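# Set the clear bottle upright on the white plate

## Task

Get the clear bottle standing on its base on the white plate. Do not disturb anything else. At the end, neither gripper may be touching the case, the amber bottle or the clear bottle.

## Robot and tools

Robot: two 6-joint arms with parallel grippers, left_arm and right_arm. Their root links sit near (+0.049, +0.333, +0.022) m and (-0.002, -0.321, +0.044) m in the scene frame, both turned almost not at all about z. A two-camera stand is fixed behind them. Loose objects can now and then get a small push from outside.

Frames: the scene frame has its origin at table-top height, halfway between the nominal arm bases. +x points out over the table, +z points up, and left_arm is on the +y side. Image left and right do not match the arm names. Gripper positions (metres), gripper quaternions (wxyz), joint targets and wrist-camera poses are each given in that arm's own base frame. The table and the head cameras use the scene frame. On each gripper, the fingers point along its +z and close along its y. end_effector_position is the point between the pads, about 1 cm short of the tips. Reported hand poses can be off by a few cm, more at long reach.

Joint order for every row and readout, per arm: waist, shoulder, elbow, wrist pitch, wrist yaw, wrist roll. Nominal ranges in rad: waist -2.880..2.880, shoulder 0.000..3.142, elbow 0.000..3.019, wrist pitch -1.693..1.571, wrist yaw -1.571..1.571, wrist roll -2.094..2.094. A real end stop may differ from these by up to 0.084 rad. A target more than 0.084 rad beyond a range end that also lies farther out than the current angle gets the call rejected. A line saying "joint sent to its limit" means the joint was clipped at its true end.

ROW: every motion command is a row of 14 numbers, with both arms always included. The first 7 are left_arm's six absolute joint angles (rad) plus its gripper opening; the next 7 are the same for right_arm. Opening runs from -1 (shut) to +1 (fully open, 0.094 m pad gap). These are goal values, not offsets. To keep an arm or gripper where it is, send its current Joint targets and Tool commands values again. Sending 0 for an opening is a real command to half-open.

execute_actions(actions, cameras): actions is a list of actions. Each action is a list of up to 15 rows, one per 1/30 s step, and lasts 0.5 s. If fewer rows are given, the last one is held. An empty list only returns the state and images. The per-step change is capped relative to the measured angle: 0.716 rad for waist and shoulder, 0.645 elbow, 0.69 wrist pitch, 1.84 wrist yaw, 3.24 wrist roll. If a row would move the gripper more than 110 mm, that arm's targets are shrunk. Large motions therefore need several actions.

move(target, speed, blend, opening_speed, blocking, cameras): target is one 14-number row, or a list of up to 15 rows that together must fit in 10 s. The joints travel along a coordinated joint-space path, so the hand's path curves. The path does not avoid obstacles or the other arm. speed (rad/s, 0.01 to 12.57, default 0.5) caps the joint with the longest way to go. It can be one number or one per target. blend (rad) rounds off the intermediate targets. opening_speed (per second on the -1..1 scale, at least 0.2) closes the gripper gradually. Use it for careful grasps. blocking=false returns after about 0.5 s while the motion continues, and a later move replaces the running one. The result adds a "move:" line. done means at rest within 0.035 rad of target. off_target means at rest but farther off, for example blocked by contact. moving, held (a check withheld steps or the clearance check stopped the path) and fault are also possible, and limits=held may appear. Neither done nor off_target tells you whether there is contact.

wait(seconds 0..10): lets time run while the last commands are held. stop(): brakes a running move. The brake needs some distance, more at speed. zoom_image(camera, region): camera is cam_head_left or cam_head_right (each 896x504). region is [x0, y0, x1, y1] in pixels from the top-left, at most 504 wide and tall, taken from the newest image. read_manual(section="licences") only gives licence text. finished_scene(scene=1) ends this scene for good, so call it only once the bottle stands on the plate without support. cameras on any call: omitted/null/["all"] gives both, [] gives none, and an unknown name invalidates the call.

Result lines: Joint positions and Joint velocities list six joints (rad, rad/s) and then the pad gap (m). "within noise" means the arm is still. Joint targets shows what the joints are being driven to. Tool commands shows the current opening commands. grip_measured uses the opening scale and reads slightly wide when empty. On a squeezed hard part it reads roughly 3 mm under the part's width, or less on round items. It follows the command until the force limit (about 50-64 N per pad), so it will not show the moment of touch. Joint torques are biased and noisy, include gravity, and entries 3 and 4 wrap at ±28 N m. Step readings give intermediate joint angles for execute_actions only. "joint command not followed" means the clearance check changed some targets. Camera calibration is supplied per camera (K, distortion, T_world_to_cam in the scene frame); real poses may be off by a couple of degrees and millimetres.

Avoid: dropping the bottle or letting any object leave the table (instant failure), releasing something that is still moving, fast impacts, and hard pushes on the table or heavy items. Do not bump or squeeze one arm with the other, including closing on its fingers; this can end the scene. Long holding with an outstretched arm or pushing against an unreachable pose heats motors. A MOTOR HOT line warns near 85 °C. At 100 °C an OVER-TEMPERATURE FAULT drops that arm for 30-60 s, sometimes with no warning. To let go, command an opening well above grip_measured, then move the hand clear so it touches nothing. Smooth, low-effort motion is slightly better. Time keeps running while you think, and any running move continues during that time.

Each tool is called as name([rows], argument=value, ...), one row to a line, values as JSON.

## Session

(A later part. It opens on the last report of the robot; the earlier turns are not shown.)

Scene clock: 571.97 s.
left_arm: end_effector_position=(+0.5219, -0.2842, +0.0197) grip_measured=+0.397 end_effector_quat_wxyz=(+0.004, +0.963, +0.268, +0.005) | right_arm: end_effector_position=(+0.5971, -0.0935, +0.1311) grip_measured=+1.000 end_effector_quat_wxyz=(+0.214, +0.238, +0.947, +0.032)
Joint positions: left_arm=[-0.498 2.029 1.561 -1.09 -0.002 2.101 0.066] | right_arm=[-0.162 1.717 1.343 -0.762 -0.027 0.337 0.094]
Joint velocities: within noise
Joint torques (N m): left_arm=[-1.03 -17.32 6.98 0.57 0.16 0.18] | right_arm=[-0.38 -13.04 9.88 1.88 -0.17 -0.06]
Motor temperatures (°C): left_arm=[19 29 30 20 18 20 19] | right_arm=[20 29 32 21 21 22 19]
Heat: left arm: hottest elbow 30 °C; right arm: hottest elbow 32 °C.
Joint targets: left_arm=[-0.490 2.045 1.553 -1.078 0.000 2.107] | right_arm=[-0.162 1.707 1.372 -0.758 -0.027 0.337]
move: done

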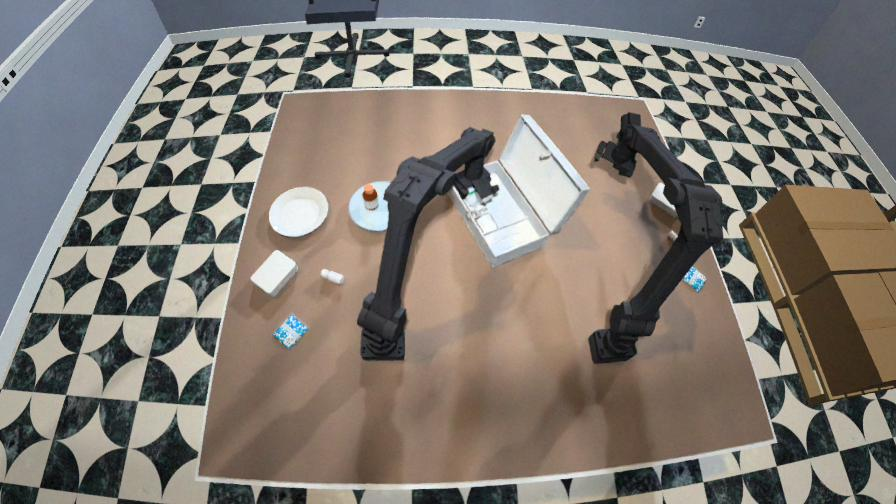

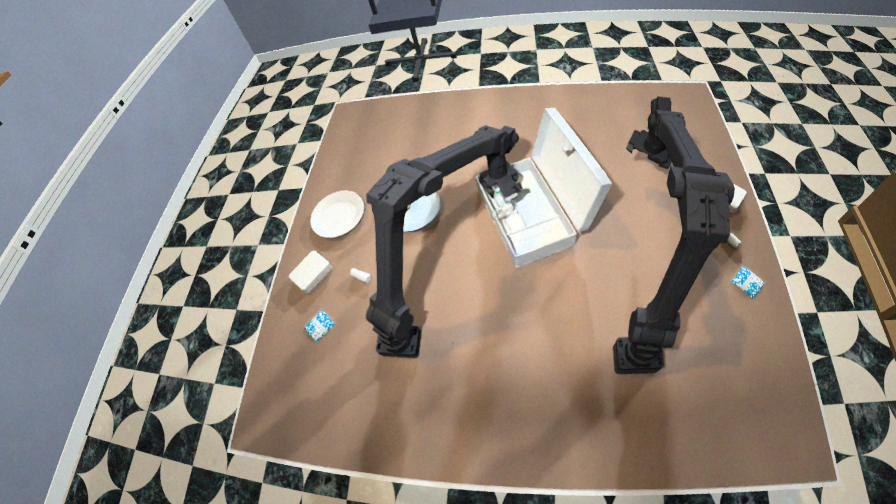

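move(target=[-0.490,2.045,1.5525,-1.078,0,2.107,-0.1,-0.162,1.707,1.372,-0.758,-0.027,0.337,1], opening_speed=0.3)

zoom_image(camera="cam_head_left", region=[440, 140, 520, 220])

zoom_image(camera="cam_head_right", region=[465, 140, 545, 220])

Scene clock: 584.97 s.
left_arm: end_effector_position=(+0.5210, -0.2831, +0.0187) grip_measured=+0.241 end_effector_quat_wxyz=(+0.002, +0.964, +0.265, +0.004) | right_arm: end_effector_position=(+0.5971, -0.0935, +0.1311) grip_measured=+1.000 end_effector_quat_wxyz=(+0.214, +0.238, +0.947, +0.032)
Joint positions: left_arm=[-0.498 2.029 1.558 -1.09 -0.002 2.107 0.058] | right_arm=[-0.162 1.717 1.343 -0.762 -0.027 0.337 0.094]
Joint velocities: within noise
Joint torques (N m): left_arm=[-0.67 -17.14 7.27 0.59 0.17 0.12] | right_arm=[0.5 -13.74 9.8 1.69 -0.08 -0.1]
Motor temperatures (°C): left_arm=[19 28 29 20 18 20 19] | right_arm=[20 29 32 21 21 22 19]
Heat: left arm: hottest elbow 29 °C; right arm: hottest elbow 32 °C.
Joint targets: left_arm=[-0.490 2.045 1.552 -1.078 0.000 2.107] | right_arm=[-0.162 1.707 1.372 -0.758 -0.027 0.337]
move: done

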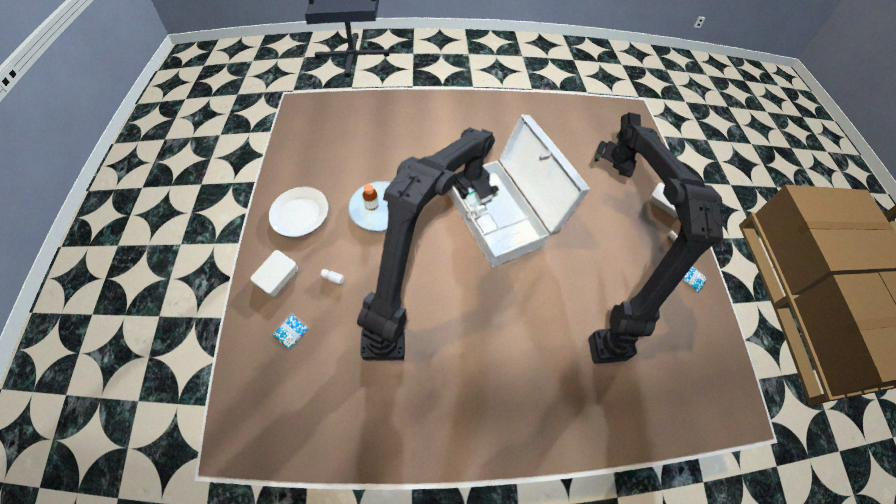

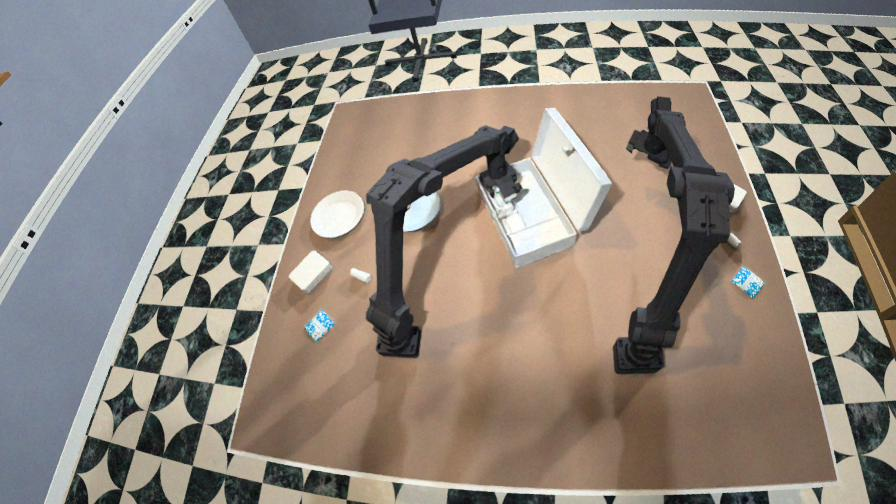

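Scaled by 6.300.

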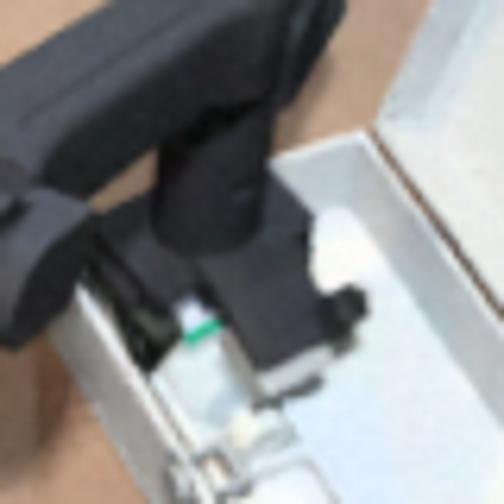

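Scaled by 6.300.

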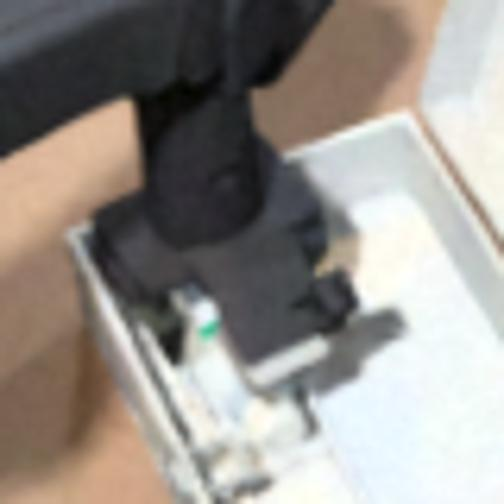

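move([
  [-0.490,2.001,1.591,-1.161,0,2.107,-0.1,-0.162,1.707,1.372,-0.758,-0.027,0.337,1],
  [-0.490,1.9515,1.662,-1.282,0,2.107,-0.1,-0.162,1.707,1.372,-0.758,-0.027,0.337,1],
], speed=0.12)

zoom_image(camera="cam_head_left", region=[440, 120, 540, 220])

zoom_image(camera="cam_head_right", region=[465, 120, 565, 220])

Scene clock: 605.53 s.
left_arm: end_effector_position=(+0.4980, -0.2697, +0.0478) grip_measured=+0.166 end_effector_quat_wxyz=(-0.037, +0.962, +0.266, -0.038) | right_arm: end_effector_position=(+0.5971, -0.0935, +0.1311) grip_measured=+1.000 end_effector_quat_wxyz=(+0.214, +0.238, +0.947, +0.032)
Joint positions: left_arm=[-0.496 2.003 1.595 -1.27 -0.001 2.106 0.055] | right_arm=[-0.162 1.717 1.343 -0.762 -0.027 0.337 0.094]
Joint velocities: within noise
Joint torques (N m): left_arm=[-1.44 -22.3 13.26 -0.32 0.1 0.13] | right_arm=[0.44 -12.92 9.65 1.46 -0.06 -0.11]
Motor temperatures (°C): left_arm=[19 28 29 20 18 20 20] | right_arm=[20 29 32 21 21 22 19]
Heat: left arm: hottest elbow 29 °C; right arm: hottest elbow 32 °C.
Joint targets: left_arm=[-0.490 1.951 1.662 -1.282 0.000 2.107] | right_arm=[-0.162 1.707 1.372 -0.758 -0.027 0.337]
move: off_target (left_arm); left_arm: the elbow is farthest, 0.067 rad from its target

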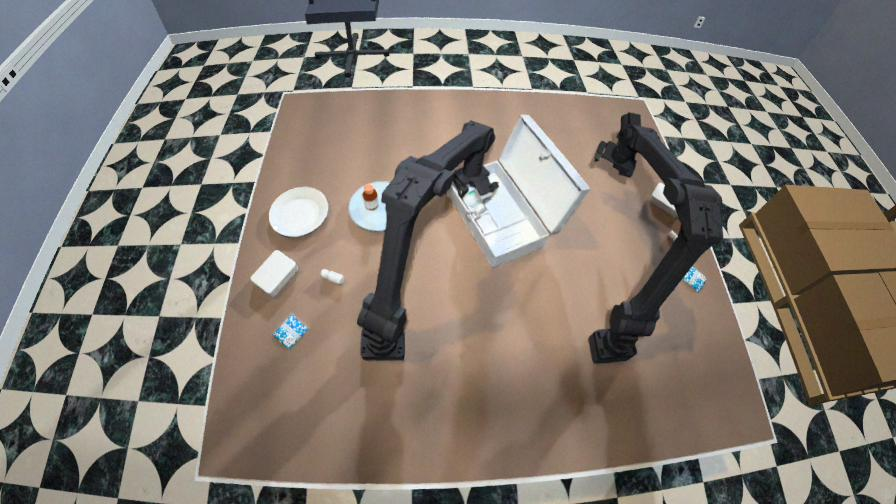

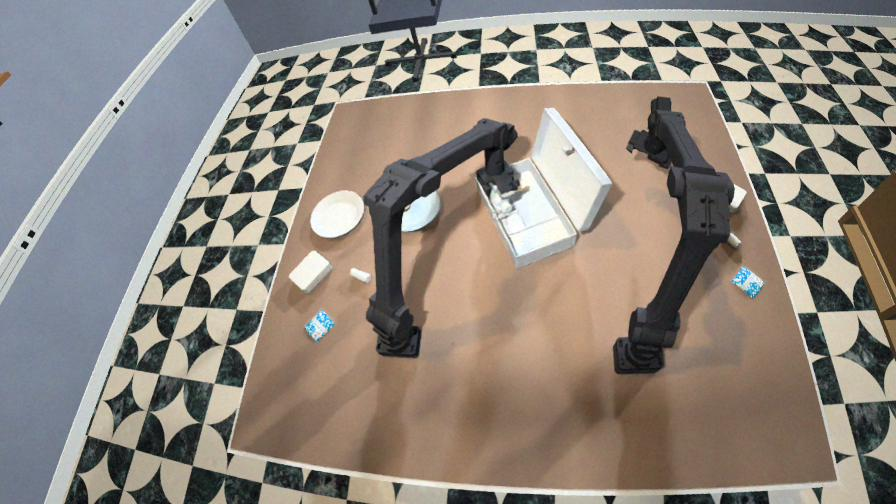

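Scaled by 5.040.

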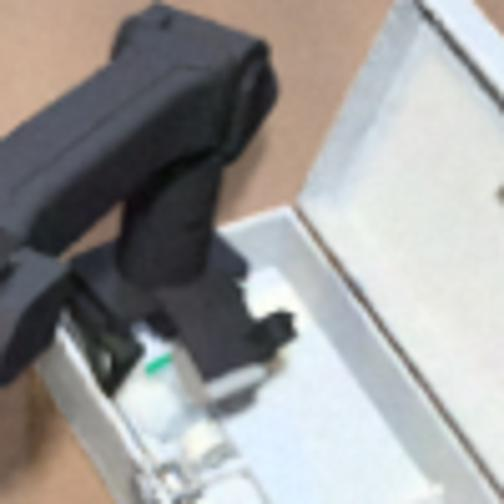

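Scaled by 5.040.

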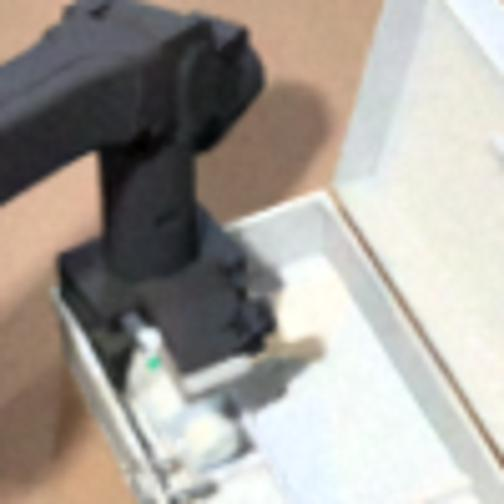

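move([
  [-0.490,2.030,1.565,-1.110,0,2.107,-0.1,-0.162,1.707,1.372,-0.758,-0.027,0.337,1],
  [-0.490,2.030,1.565,-1.110,0,2.107,0.45,-0.162,1.707,1.372,-0.758,-0.027,0.337,1],
], speed=0.1, opening_speed=0.4)

move([
  [-0.490,1.9515,1.662,-1.282,0,2.107,0.45,-0.162,1.707,1.372,-0.758,-0.027,0.337,1],
  [-0.1,1.6,1.85,-1.3,0,2.1,0.45,-0.162,1.707,1.372,-0.758,-0.027,0.337,1],
], speed=[0.15,0.5])

zoom_image(camera="cam_head_left", region=[445, 160, 505, 220])

zoom_image(camera="cam_head_right", region=[472, 160, 532, 220])

Scene clock: 669.80 s.
left_arm: end_effector_position=(+0.5199, -0.2822, +0.0265) grip_measured=+0.447 end_effector_quat_wxyz=(+0.001, +0.964, +0.267, -0.001) | right_arm: end_effector_position=(+0.5971, -0.0935, +0.1311) grip_measured=+1.000 end_effector_quat_wxyz=(+0.214, +0.238, +0.947, +0.032)
Joint positions: left_arm=[-0.496 2.023 1.57 -1.119 0.003 2.106 0.068] | right_arm=[-0.162 1.717 1.343 -0.762 -0.027 0.337 0.094]
Joint velocities: within noise
Joint torques (N m): left_arm=[-1.26 -17.73 7.3 0.57 -0.01 0.1] | right_arm=[1.96 -13.33 9.98 1.55 -0.15 -0.07]
Motor temperatures (°C): left_arm=[19 34 31 20 18 20 21] | right_arm=[20 29 32 21 21 22 19]
Heat: left arm: hottest shoulder 34 °C; right arm: hottest elbow 32 °C.
Joint targets: left_arm=[-0.490 2.030 1.565 -1.110 0.000 2.107] | right_arm=[-0.162 1.707 1.372 -0.758 -0.027 0.337]
move: done

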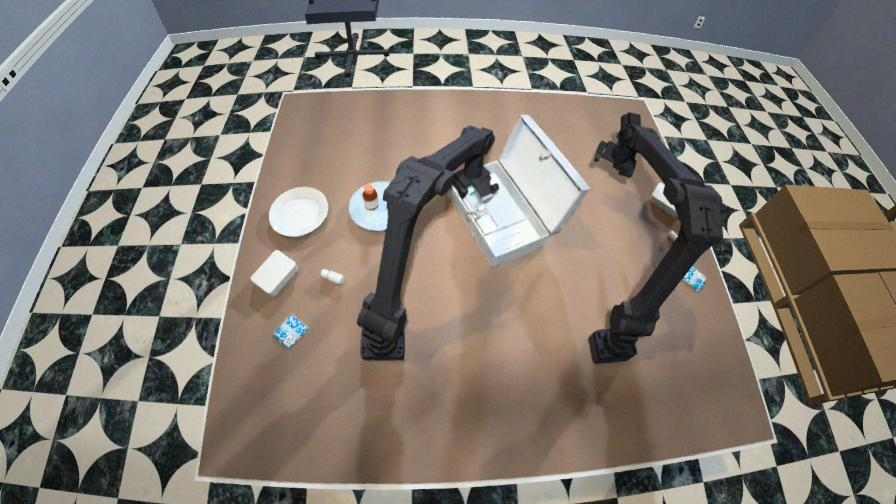

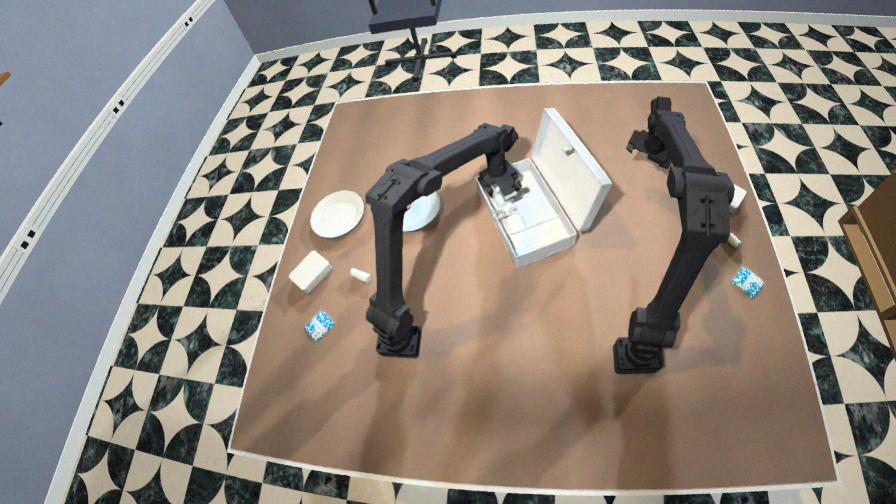

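Scene clock: 672.57 s.
left_arm: end_effector_position=(+0.5856, -0.0624, +0.3618) grip_measured=+0.448 end_effector_quat_wxyz=(+0.128, +0.869, +0.436, +0.198) | right_arm: end_effector_position=(+0.5971, -0.0935, +0.1311) grip_measured=+1.000 end_effector_quat_wxyz=(+0.214, +0.238, +0.947, +0.032)
Joint positions: left_arm=[-0.105 1.6 1.798 -1.293 0.002 2.106 0.068] | right_arm=[-0.162 1.717 1.343 -0.762 -0.027 0.337 0.094]
Joint velocities: within noise
Joint torques (N m): left_arm=[-0.85 -13.92 13.49 0.69 -0.04 0.02] | right_arm=[1.44 -13.63 9.74 1.51 -0.12 0.04]
Motor temperatures (°C): left_arm=[19 34 31 20 18 20 21] | right_arm=[20 29 32 21 21 22 19]
Heat: left arm: hottest shoulder 34 °C; right arm: hottest elbow 32 °C.
Joint targets: left_arm=[-0.100 1.600 1.850 -1.300 0.000 2.100] | right_arm=[-0.162 1.707 1.372 -0.758 -0.027 0.337]
move: off_target (left_arm); left_arm: the elbow is farthest, 0.052 rad from its target

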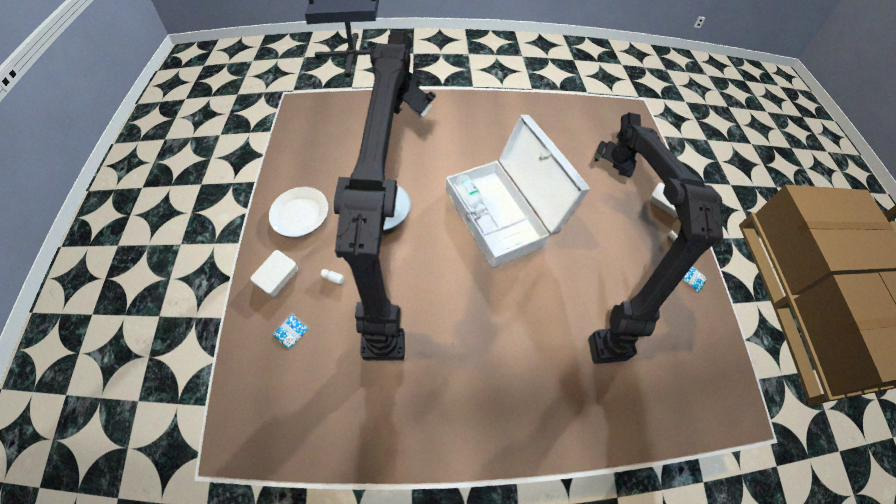

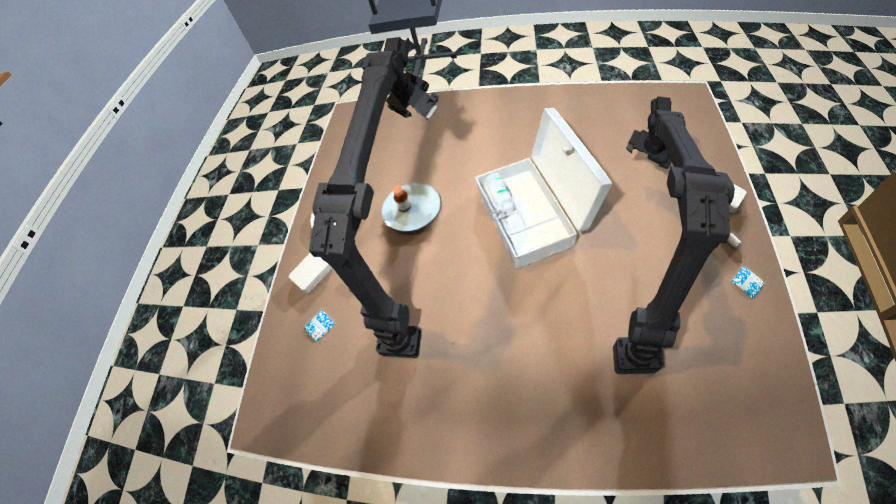

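Scaled by 8.400.

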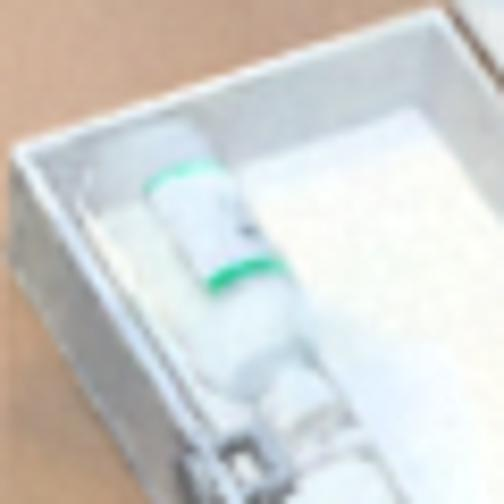

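Scaled by 8.400.

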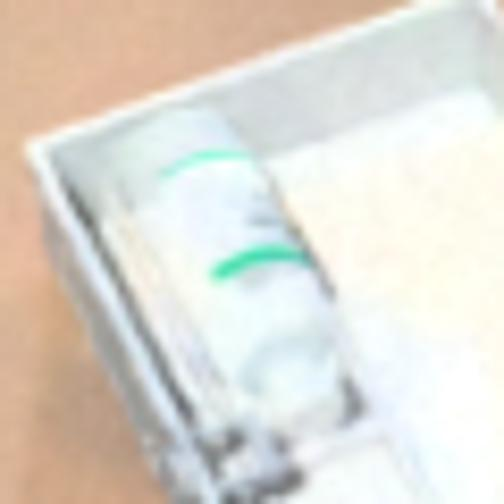

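move([
  [-0.527,2.023,1.776,-1.3235,0,2.107,0.7,-0.162,1.707,1.372,-0.758,-0.027,0.337,1],
  [-0.527,2.0593,1.712,-1.2234,0,2.107,0.7,-0.162,1.707,1.372,-0.758,-0.027,0.337,1],
], speed=[0.5,0.15])

zoom_image(camera="cam_head_left", region=[445, 150, 525, 230])

zoom_image(camera="cam_head_right", region=[465, 150, 545, 230])

Scene clock: 792.03 s.
left_arm: end_effector_position=(+0.5339, -0.3161, +0.0670) grip_measured=+0.697 end_effector_quat_wxyz=(+0.005, +0.969, +0.248, +0.004) | right_arm: end_effector_position=(+0.5971, -0.0935, +0.1311) grip_measured=+1.000 end_effector_quat_wxyz=(+0.214, +0.238, +0.947, +0.032)
Joint positions: left_arm=[-0.534 2.044 1.72 -1.233 0.001 2.106 0.08] | right_arm=[-0.162 1.717 1.343 -0.762 -0.027 0.337 0.094]
Joint velocities: within noise
Joint torques (N m): left_arm=[-0.91 -18.32 7.49 0.47 0.02 0.11] | right_arm=[0.56 -13.8 9.83 1.68 -0.06 -0.02]
Motor temperatures (°C): left_arm=[19 29 35 20 18 20 19] | right_arm=[20 29 33 21 21 22 19]
Heat: left arm: hottest elbow 35 °C; right arm: hottest elbow 33 °C.
Joint targets: left_arm=[-0.527 2.059 1.712 -1.223 0.000 2.107] | right_arm=[-0.162 1.707 1.372 -0.758 -0.027 0.337]
move: done

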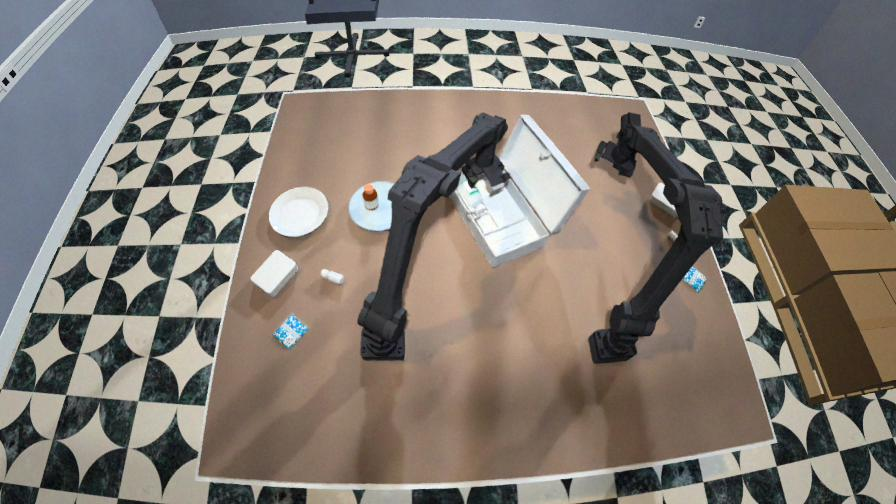

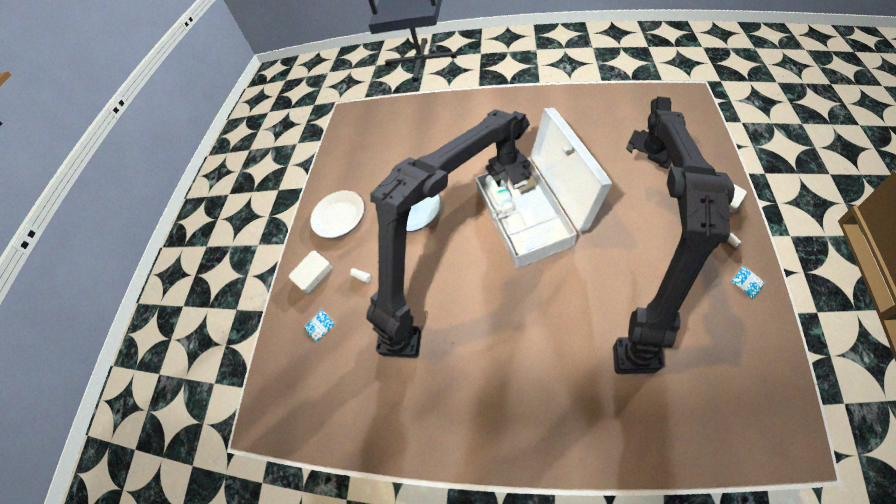

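Scaled by 6.300.

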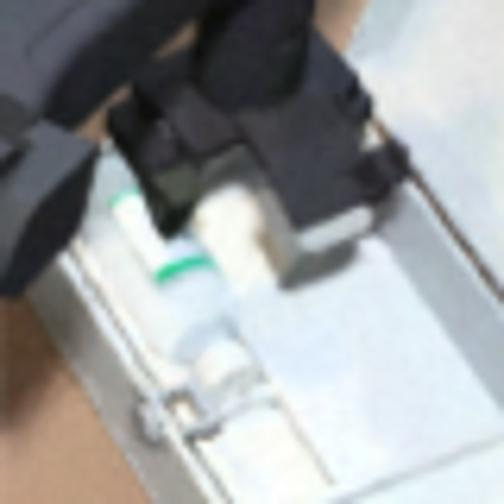

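Scaled by 6.300.

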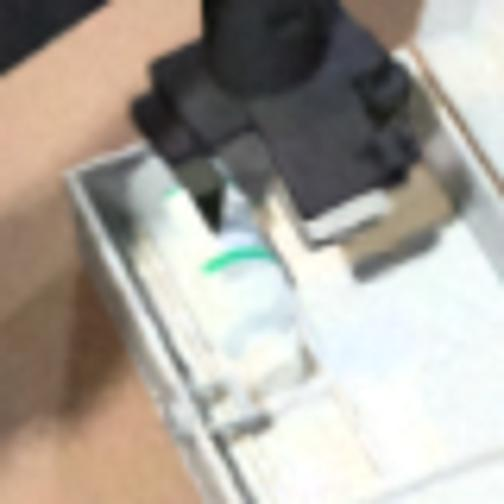

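move(target=[-0.527,2.0845,1.684,-1.1702,0,2.107,0.7,-0.162,1.707,1.372,-0.758,-0.027,0.337,1], speed=0.06)

zoom_image(camera="cam_head_left", region=[445, 150, 525, 230])

zoom_image(camera="cam_head_right", region=[465, 150, 545, 230])

Scene clock: 806.83 s.
left_arm: end_effector_position=(+0.5374, -0.3181, +0.0608) grip_measured=+0.698 end_effector_quat_wxyz=(+0.012, +0.969, +0.248, +0.012) | right_arm: end_effector_position=(+0.5971, -0.0935, +0.1311) grip_measured=+1.000 end_effector_quat_wxyz=(+0.214, +0.238, +0.947, +0.032)
Joint positions: left_arm=[-0.534 2.048 1.708 -1.198 0.001 2.106 0.08] | right_arm=[-0.162 1.717 1.343 -0.762 -0.027 0.337 0.094]
Joint velocities: within noise
Joint torques (N m): left_arm=[-1.03 -16.62 6.34 1.18 0.01 0.14] | right_arm=[1.85 -13.57 9.59 1.74 -0.15 -0.11]
Motor temperatures (°C): left_arm=[19 29 34 20 18 20 19] | right_arm=[20 29 33 21 21 22 19]
Heat: left arm: hottest elbow 34 °C; right arm: hottest elbow 33 °C.
Joint targets: left_arm=[-0.527 2.084 1.684 -1.170 0.000 2.107] | right_arm=[-0.162 1.707 1.372 -0.758 -0.027 0.337]
move: off_target (left_arm); left_arm: the shoulder is farthest, 0.037 rad from its target

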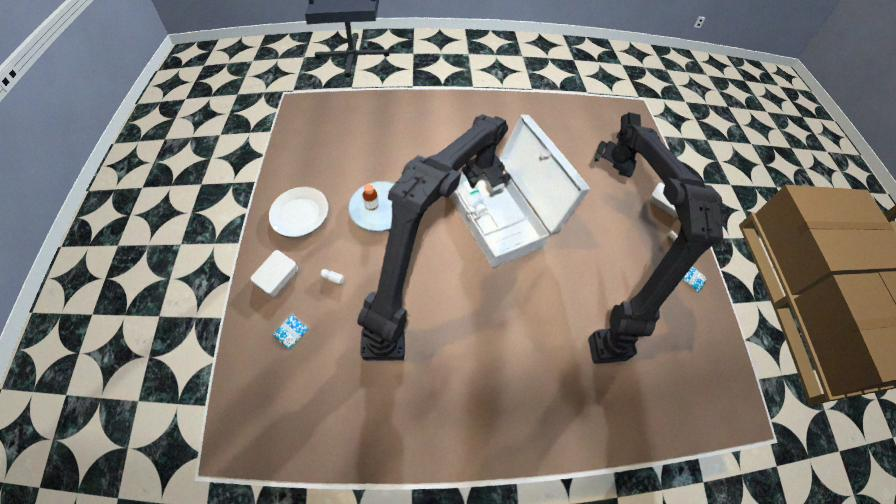

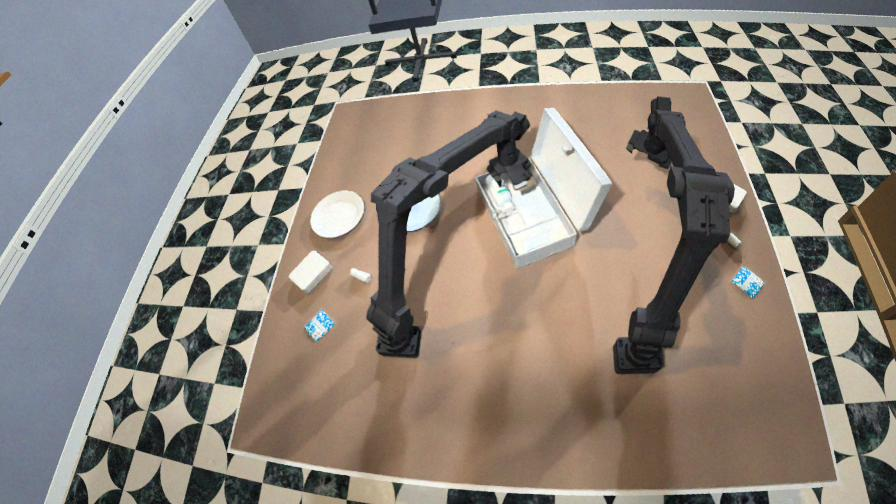

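Scaled by 6.300.

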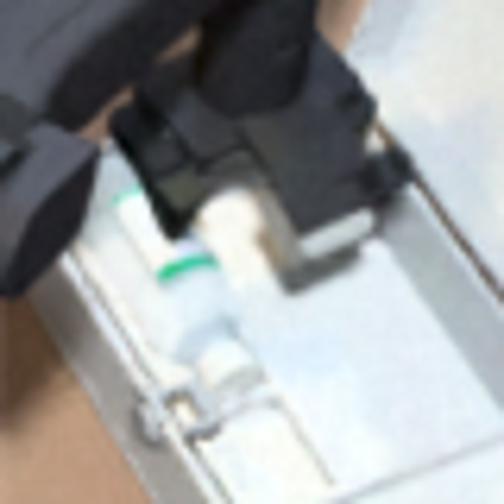

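Scaled by 6.300.

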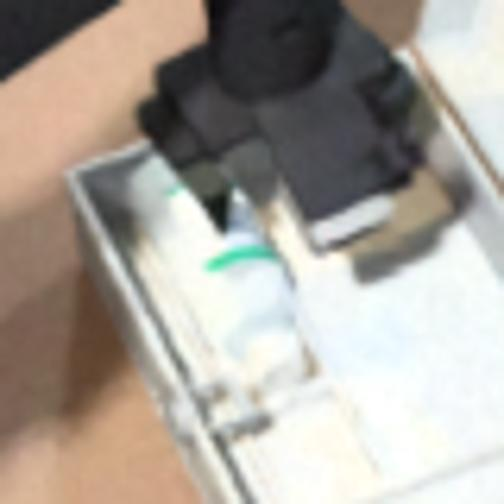

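move([
  [-0.53,1.9,1.8,-1.45,0,2.0,0.7,-0.162,1.707,1.372,-0.758,-0.027,0.337,1],
  [-0.692,1.70,1.26,-0.68,-0.6666,-0.9055,0.45,-0.162,1.707,1.372,-0.758,-0.027,0.337,1],
  [-0.692,1.7312,1.2375,-0.6253,-0.6666,-0.9055,0.45,-0.162,1.707,1.372,-0.758,-0.027,0.337,1],
], speed=[0.3,0.8,0.3])

zoom_image(camera="cam_head_left", region=[430, 130, 530, 230])

zoom_image(camera="cam_head_right", region=[455, 130, 555, 230])

Scene clock: 920.10 s.
left_arm: end_effector_position=(+0.5183, -0.2793, +0.1260) grip_measured=+0.453 end_effector_quat_wxyz=(+0.373, -0.174, +0.908, +0.075) | right_arm: end_effector_position=(+0.5971, -0.0935, +0.1311) grip_measured=+1.000 end_effector_quat_wxyz=(+0.214, +0.238, +0.947, +0.032)
Joint positions: left_arm=[-0.676 1.73 1.248 -0.639 -0.662 -0.898 0.068] | right_arm=[-0.162 1.717 1.343 -0.762 -0.027 0.337 0.094]
Joint velocities: within noise
Joint torques (N m): left_arm=[-2.67 -14.51 7.45 1.29 -0.58 0.02] | right_arm=[1.14 -13.8 9.8 1.68 -0.12 -0.06]
Motor temperatures (°C): left_arm=[19 29 28 20 18 20 19] | right_arm=[19 29 34 21 21 22 19]
Heat: left arm: hottest shoulder 29 °C; right arm: hottest elbow 34 °C.
Joint targets: left_arm=[-0.692 1.731 1.237 -0.625 -0.667 -0.905] | right_arm=[-0.162 1.707 1.372 -0.758 -0.027 0.337]
move: done

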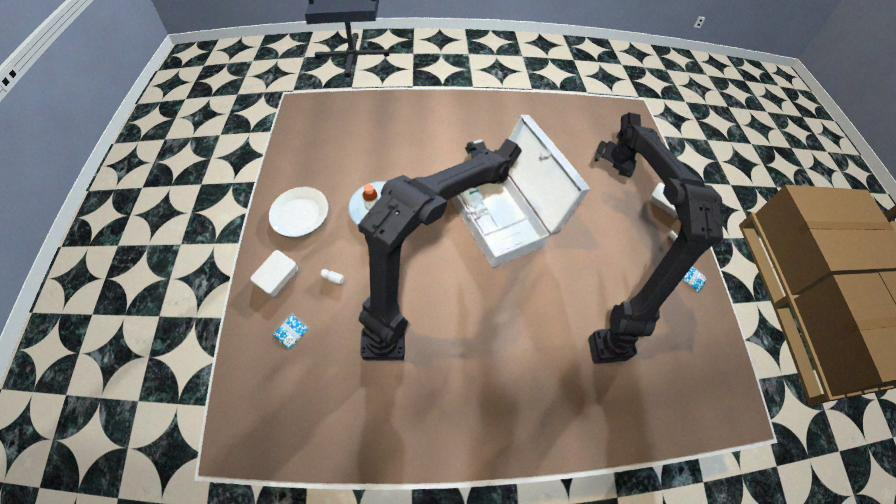

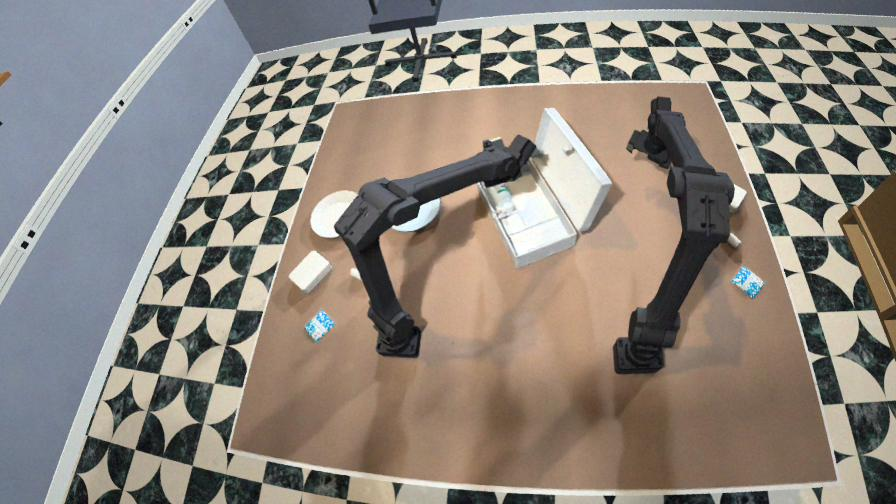

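Scaled by 5.040.

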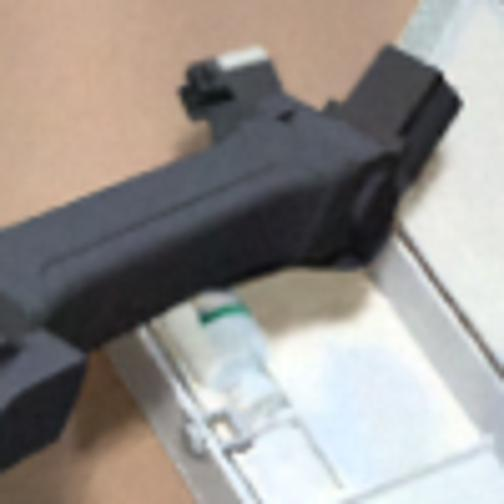

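Scaled by 5.040.

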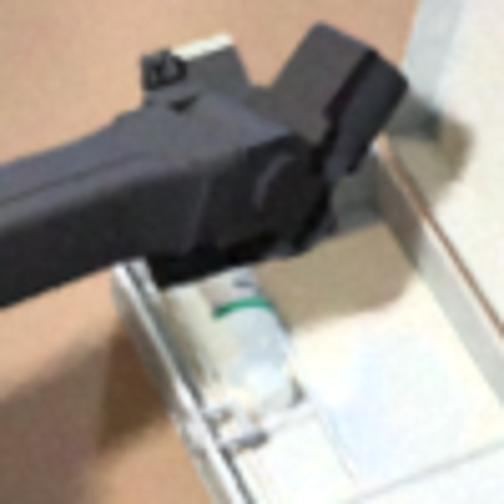

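move(target=[-0.706,1.8212,1.1715,-0.4693,-0.6666,-0.9055,0.45,-0.162,1.707,1.372,-0.758,-0.027,0.337,1], speed=0.1)

zoom_image(camera="cam_head_left", region=[430, 130, 530, 230])

zoom_image(camera="cam_head_right", region=[455, 130, 555, 230])

Scene clock: 949.87 s.
left_arm: end_effector_position=(+0.5152, -0.2867, +0.0705) grip_measured=+0.453 end_effector_quat_wxyz=(+0.378, -0.170, +0.908, +0.067) | right_arm: end_effector_position=(+0.5971, -0.0935, +0.1311) grip_measured=+1.000 end_effector_quat_wxyz=(+0.214, +0.238, +0.947, +0.032)
Joint positions: left_arm=[-0.69 1.805 1.18 -0.483 -0.662 -0.898 0.068] | right_arm=[-0.162 1.717 1.343 -0.762 -0.027 0.337 0.094]
Joint velocities: within noise
Joint torques (N m): left_arm=[-2.67 -14.04 7.04 1.35 -0.59 0.03] | right_arm=[2.02 -13.45 9.88 1.31 -0.13 -0.09]
Motor temperatures (°C): left_arm=[19 29 28 20 19 20 19] | right_arm=[19 29 34 21 21 22 19]
Heat: left arm: hottest shoulder 29 °C; right arm: hottest elbow 34 °C.
Joint targets: left_arm=[-0.706 1.821 1.172 -0.469 -0.667 -0.905] | right_arm=[-0.162 1.707 1.372 -0.758 -0.027 0.337]
move: done

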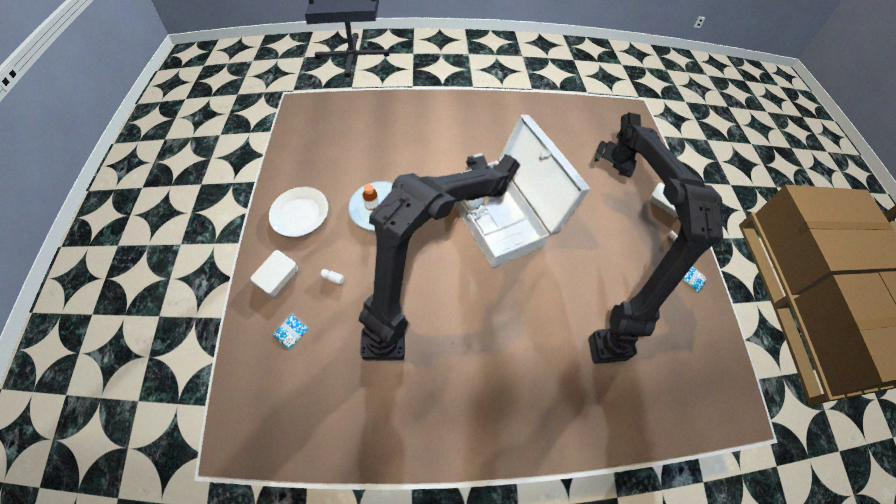

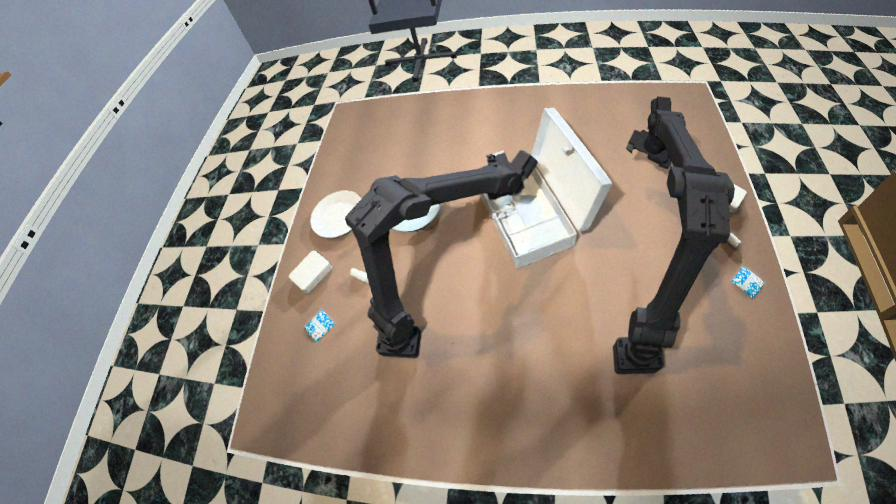

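Scaled by 5.040.

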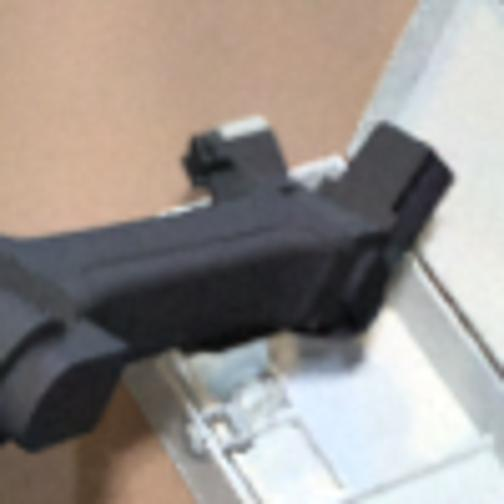

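Scaled by 5.040.

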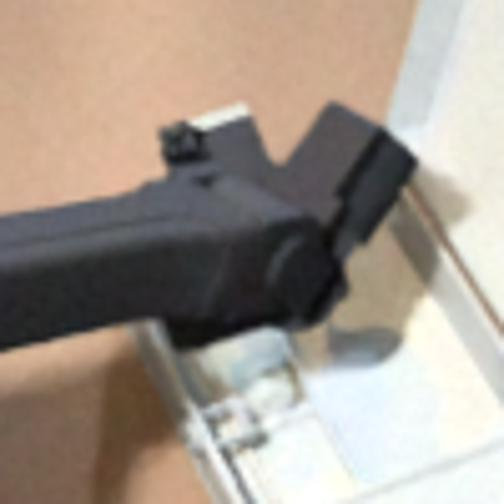

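move(target=[-0.706,1.9011,1.1409,-0.3588,-0.6666,-0.9055,0.45,-0.162,1.707,1.372,-0.758,-0.027,0.337,1], speed=0.06)

zoom_image(camera="cam_head_left", region=[430, 130, 530, 230])

zoom_image(camera="cam_head_right", region=[455, 130, 555, 230])

Scene clock: 969.37 s.
left_arm: end_effector_position=(+0.5183, -0.2889, +0.0327) grip_measured=+0.453 end_effector_quat_wxyz=(+0.384, -0.172, +0.905, +0.064) | right_arm: end_effector_position=(+0.5971, -0.0935, +0.1311) grip_measured=+1.000 end_effector_quat_wxyz=(+0.214, +0.238, +0.947, +0.032)
Joint positions: left_arm=[-0.69 1.874 1.154 -0.374 -0.668 -0.898 0.068] | right_arm=[-0.162 1.717 1.343 -0.762 -0.027 0.337 0.094]
Joint velocities: within noise
Joint torques (N m): left_arm=[-3.14 -13.51 6.26 1.46 -0.38 0.05] | right_arm=[1.73 -14.33 9.78 1.76 -0.11 -0.02]
Motor temperatures (°C): left_arm=[19 29 28 20 19 20 19] | right_arm=[19 30 34 21 21 22 19]
Heat: left arm: hottest shoulder 29 °C; right arm: hottest elbow 34 °C.
Joint targets: left_arm=[-0.706 1.901 1.141 -0.359 -0.666 -0.905] | right_arm=[-0.162 1.707 1.372 -0.758 -0.027 0.337]
move: done

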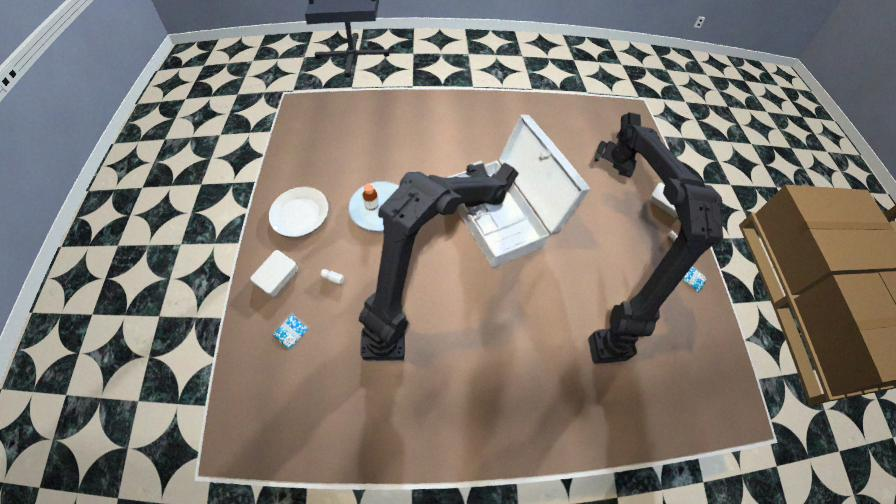

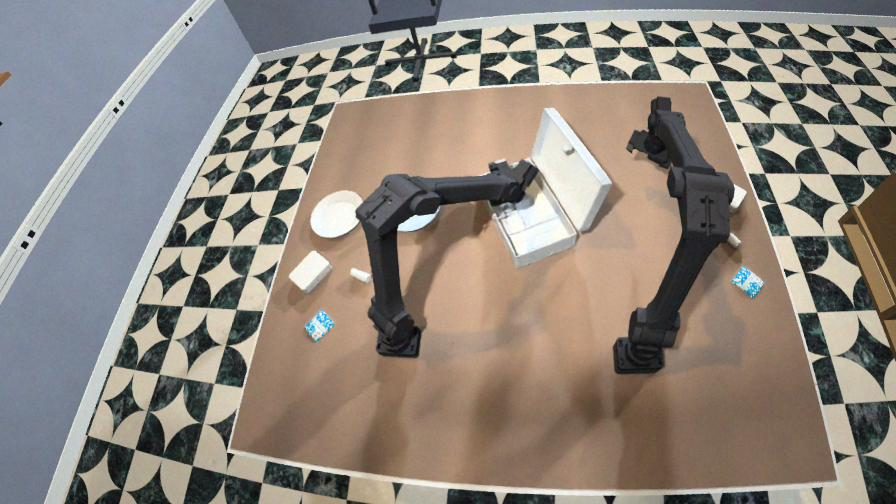

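Scaled by 5.040.

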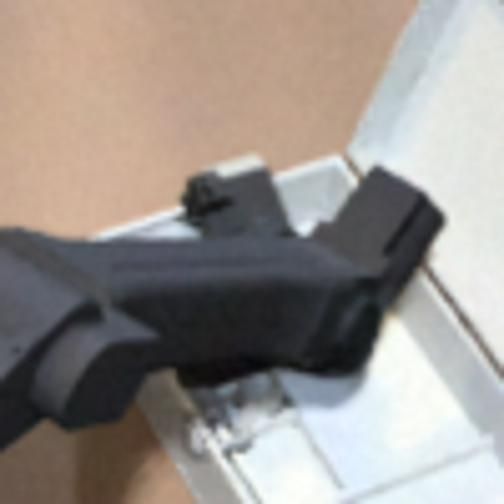

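Scaled by 5.040.

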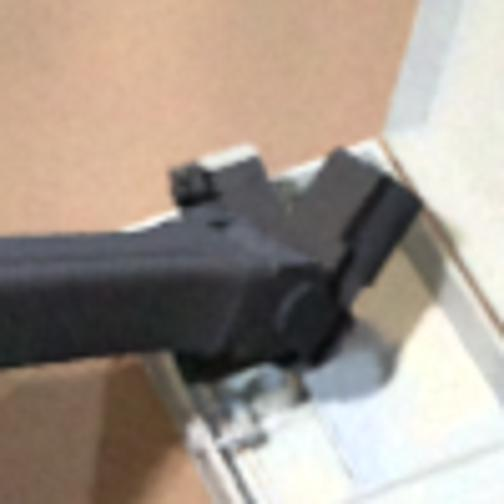

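move(target=[-0.706,1.895,1.143,-0.367,-0.6666,-0.9055,0.0,-0.162,1.707,1.372,-0.758,-0.027,0.337,1], opening_speed=0.3, cameras=[])

Scene clock: 982.33 s.
left_arm: end_effector_position=(+0.5156, -0.2851, +0.0278) grip_measured=+0.162 end_effector_quat_wxyz=(+0.382, -0.172, +0.905, +0.071) | right_arm: end_effector_position=(+0.5971, -0.0935, +0.1311) grip_measured=+1.000 end_effector_quat_wxyz=(+0.214, +0.238, +0.947, +0.032)
Joint positions: left_arm=[-0.69 1.879 1.146 -0.374 -0.677 -0.9 0.055] | right_arm=[-0.162 1.717 1.343 -0.762 -0.027 0.337 0.094]
Joint velocities: within noise
Joint torques (N m): left_arm=[-2.49 -14.56 6.93 1.22 -0.08 0.05] | right_arm=[1.85 -14.62 9.73 1.55 -0.17 -0.09]
Motor temperatures (°C): left_arm=[19 29 28 20 19 20 19] | right_arm=[19 30 34 21 21 22 19]
Heat: left arm: hottest shoulder 29 °C; right arm: hottest elbow 34 °C.
Joint targets: left_arm=[-0.706 1.895 1.143 -0.367 -0.667 -0.906] | right_arm=[-0.162 1.707 1.372 -0.758 -0.027 0.337]
move: done
No camera images: "cameras" was empty.


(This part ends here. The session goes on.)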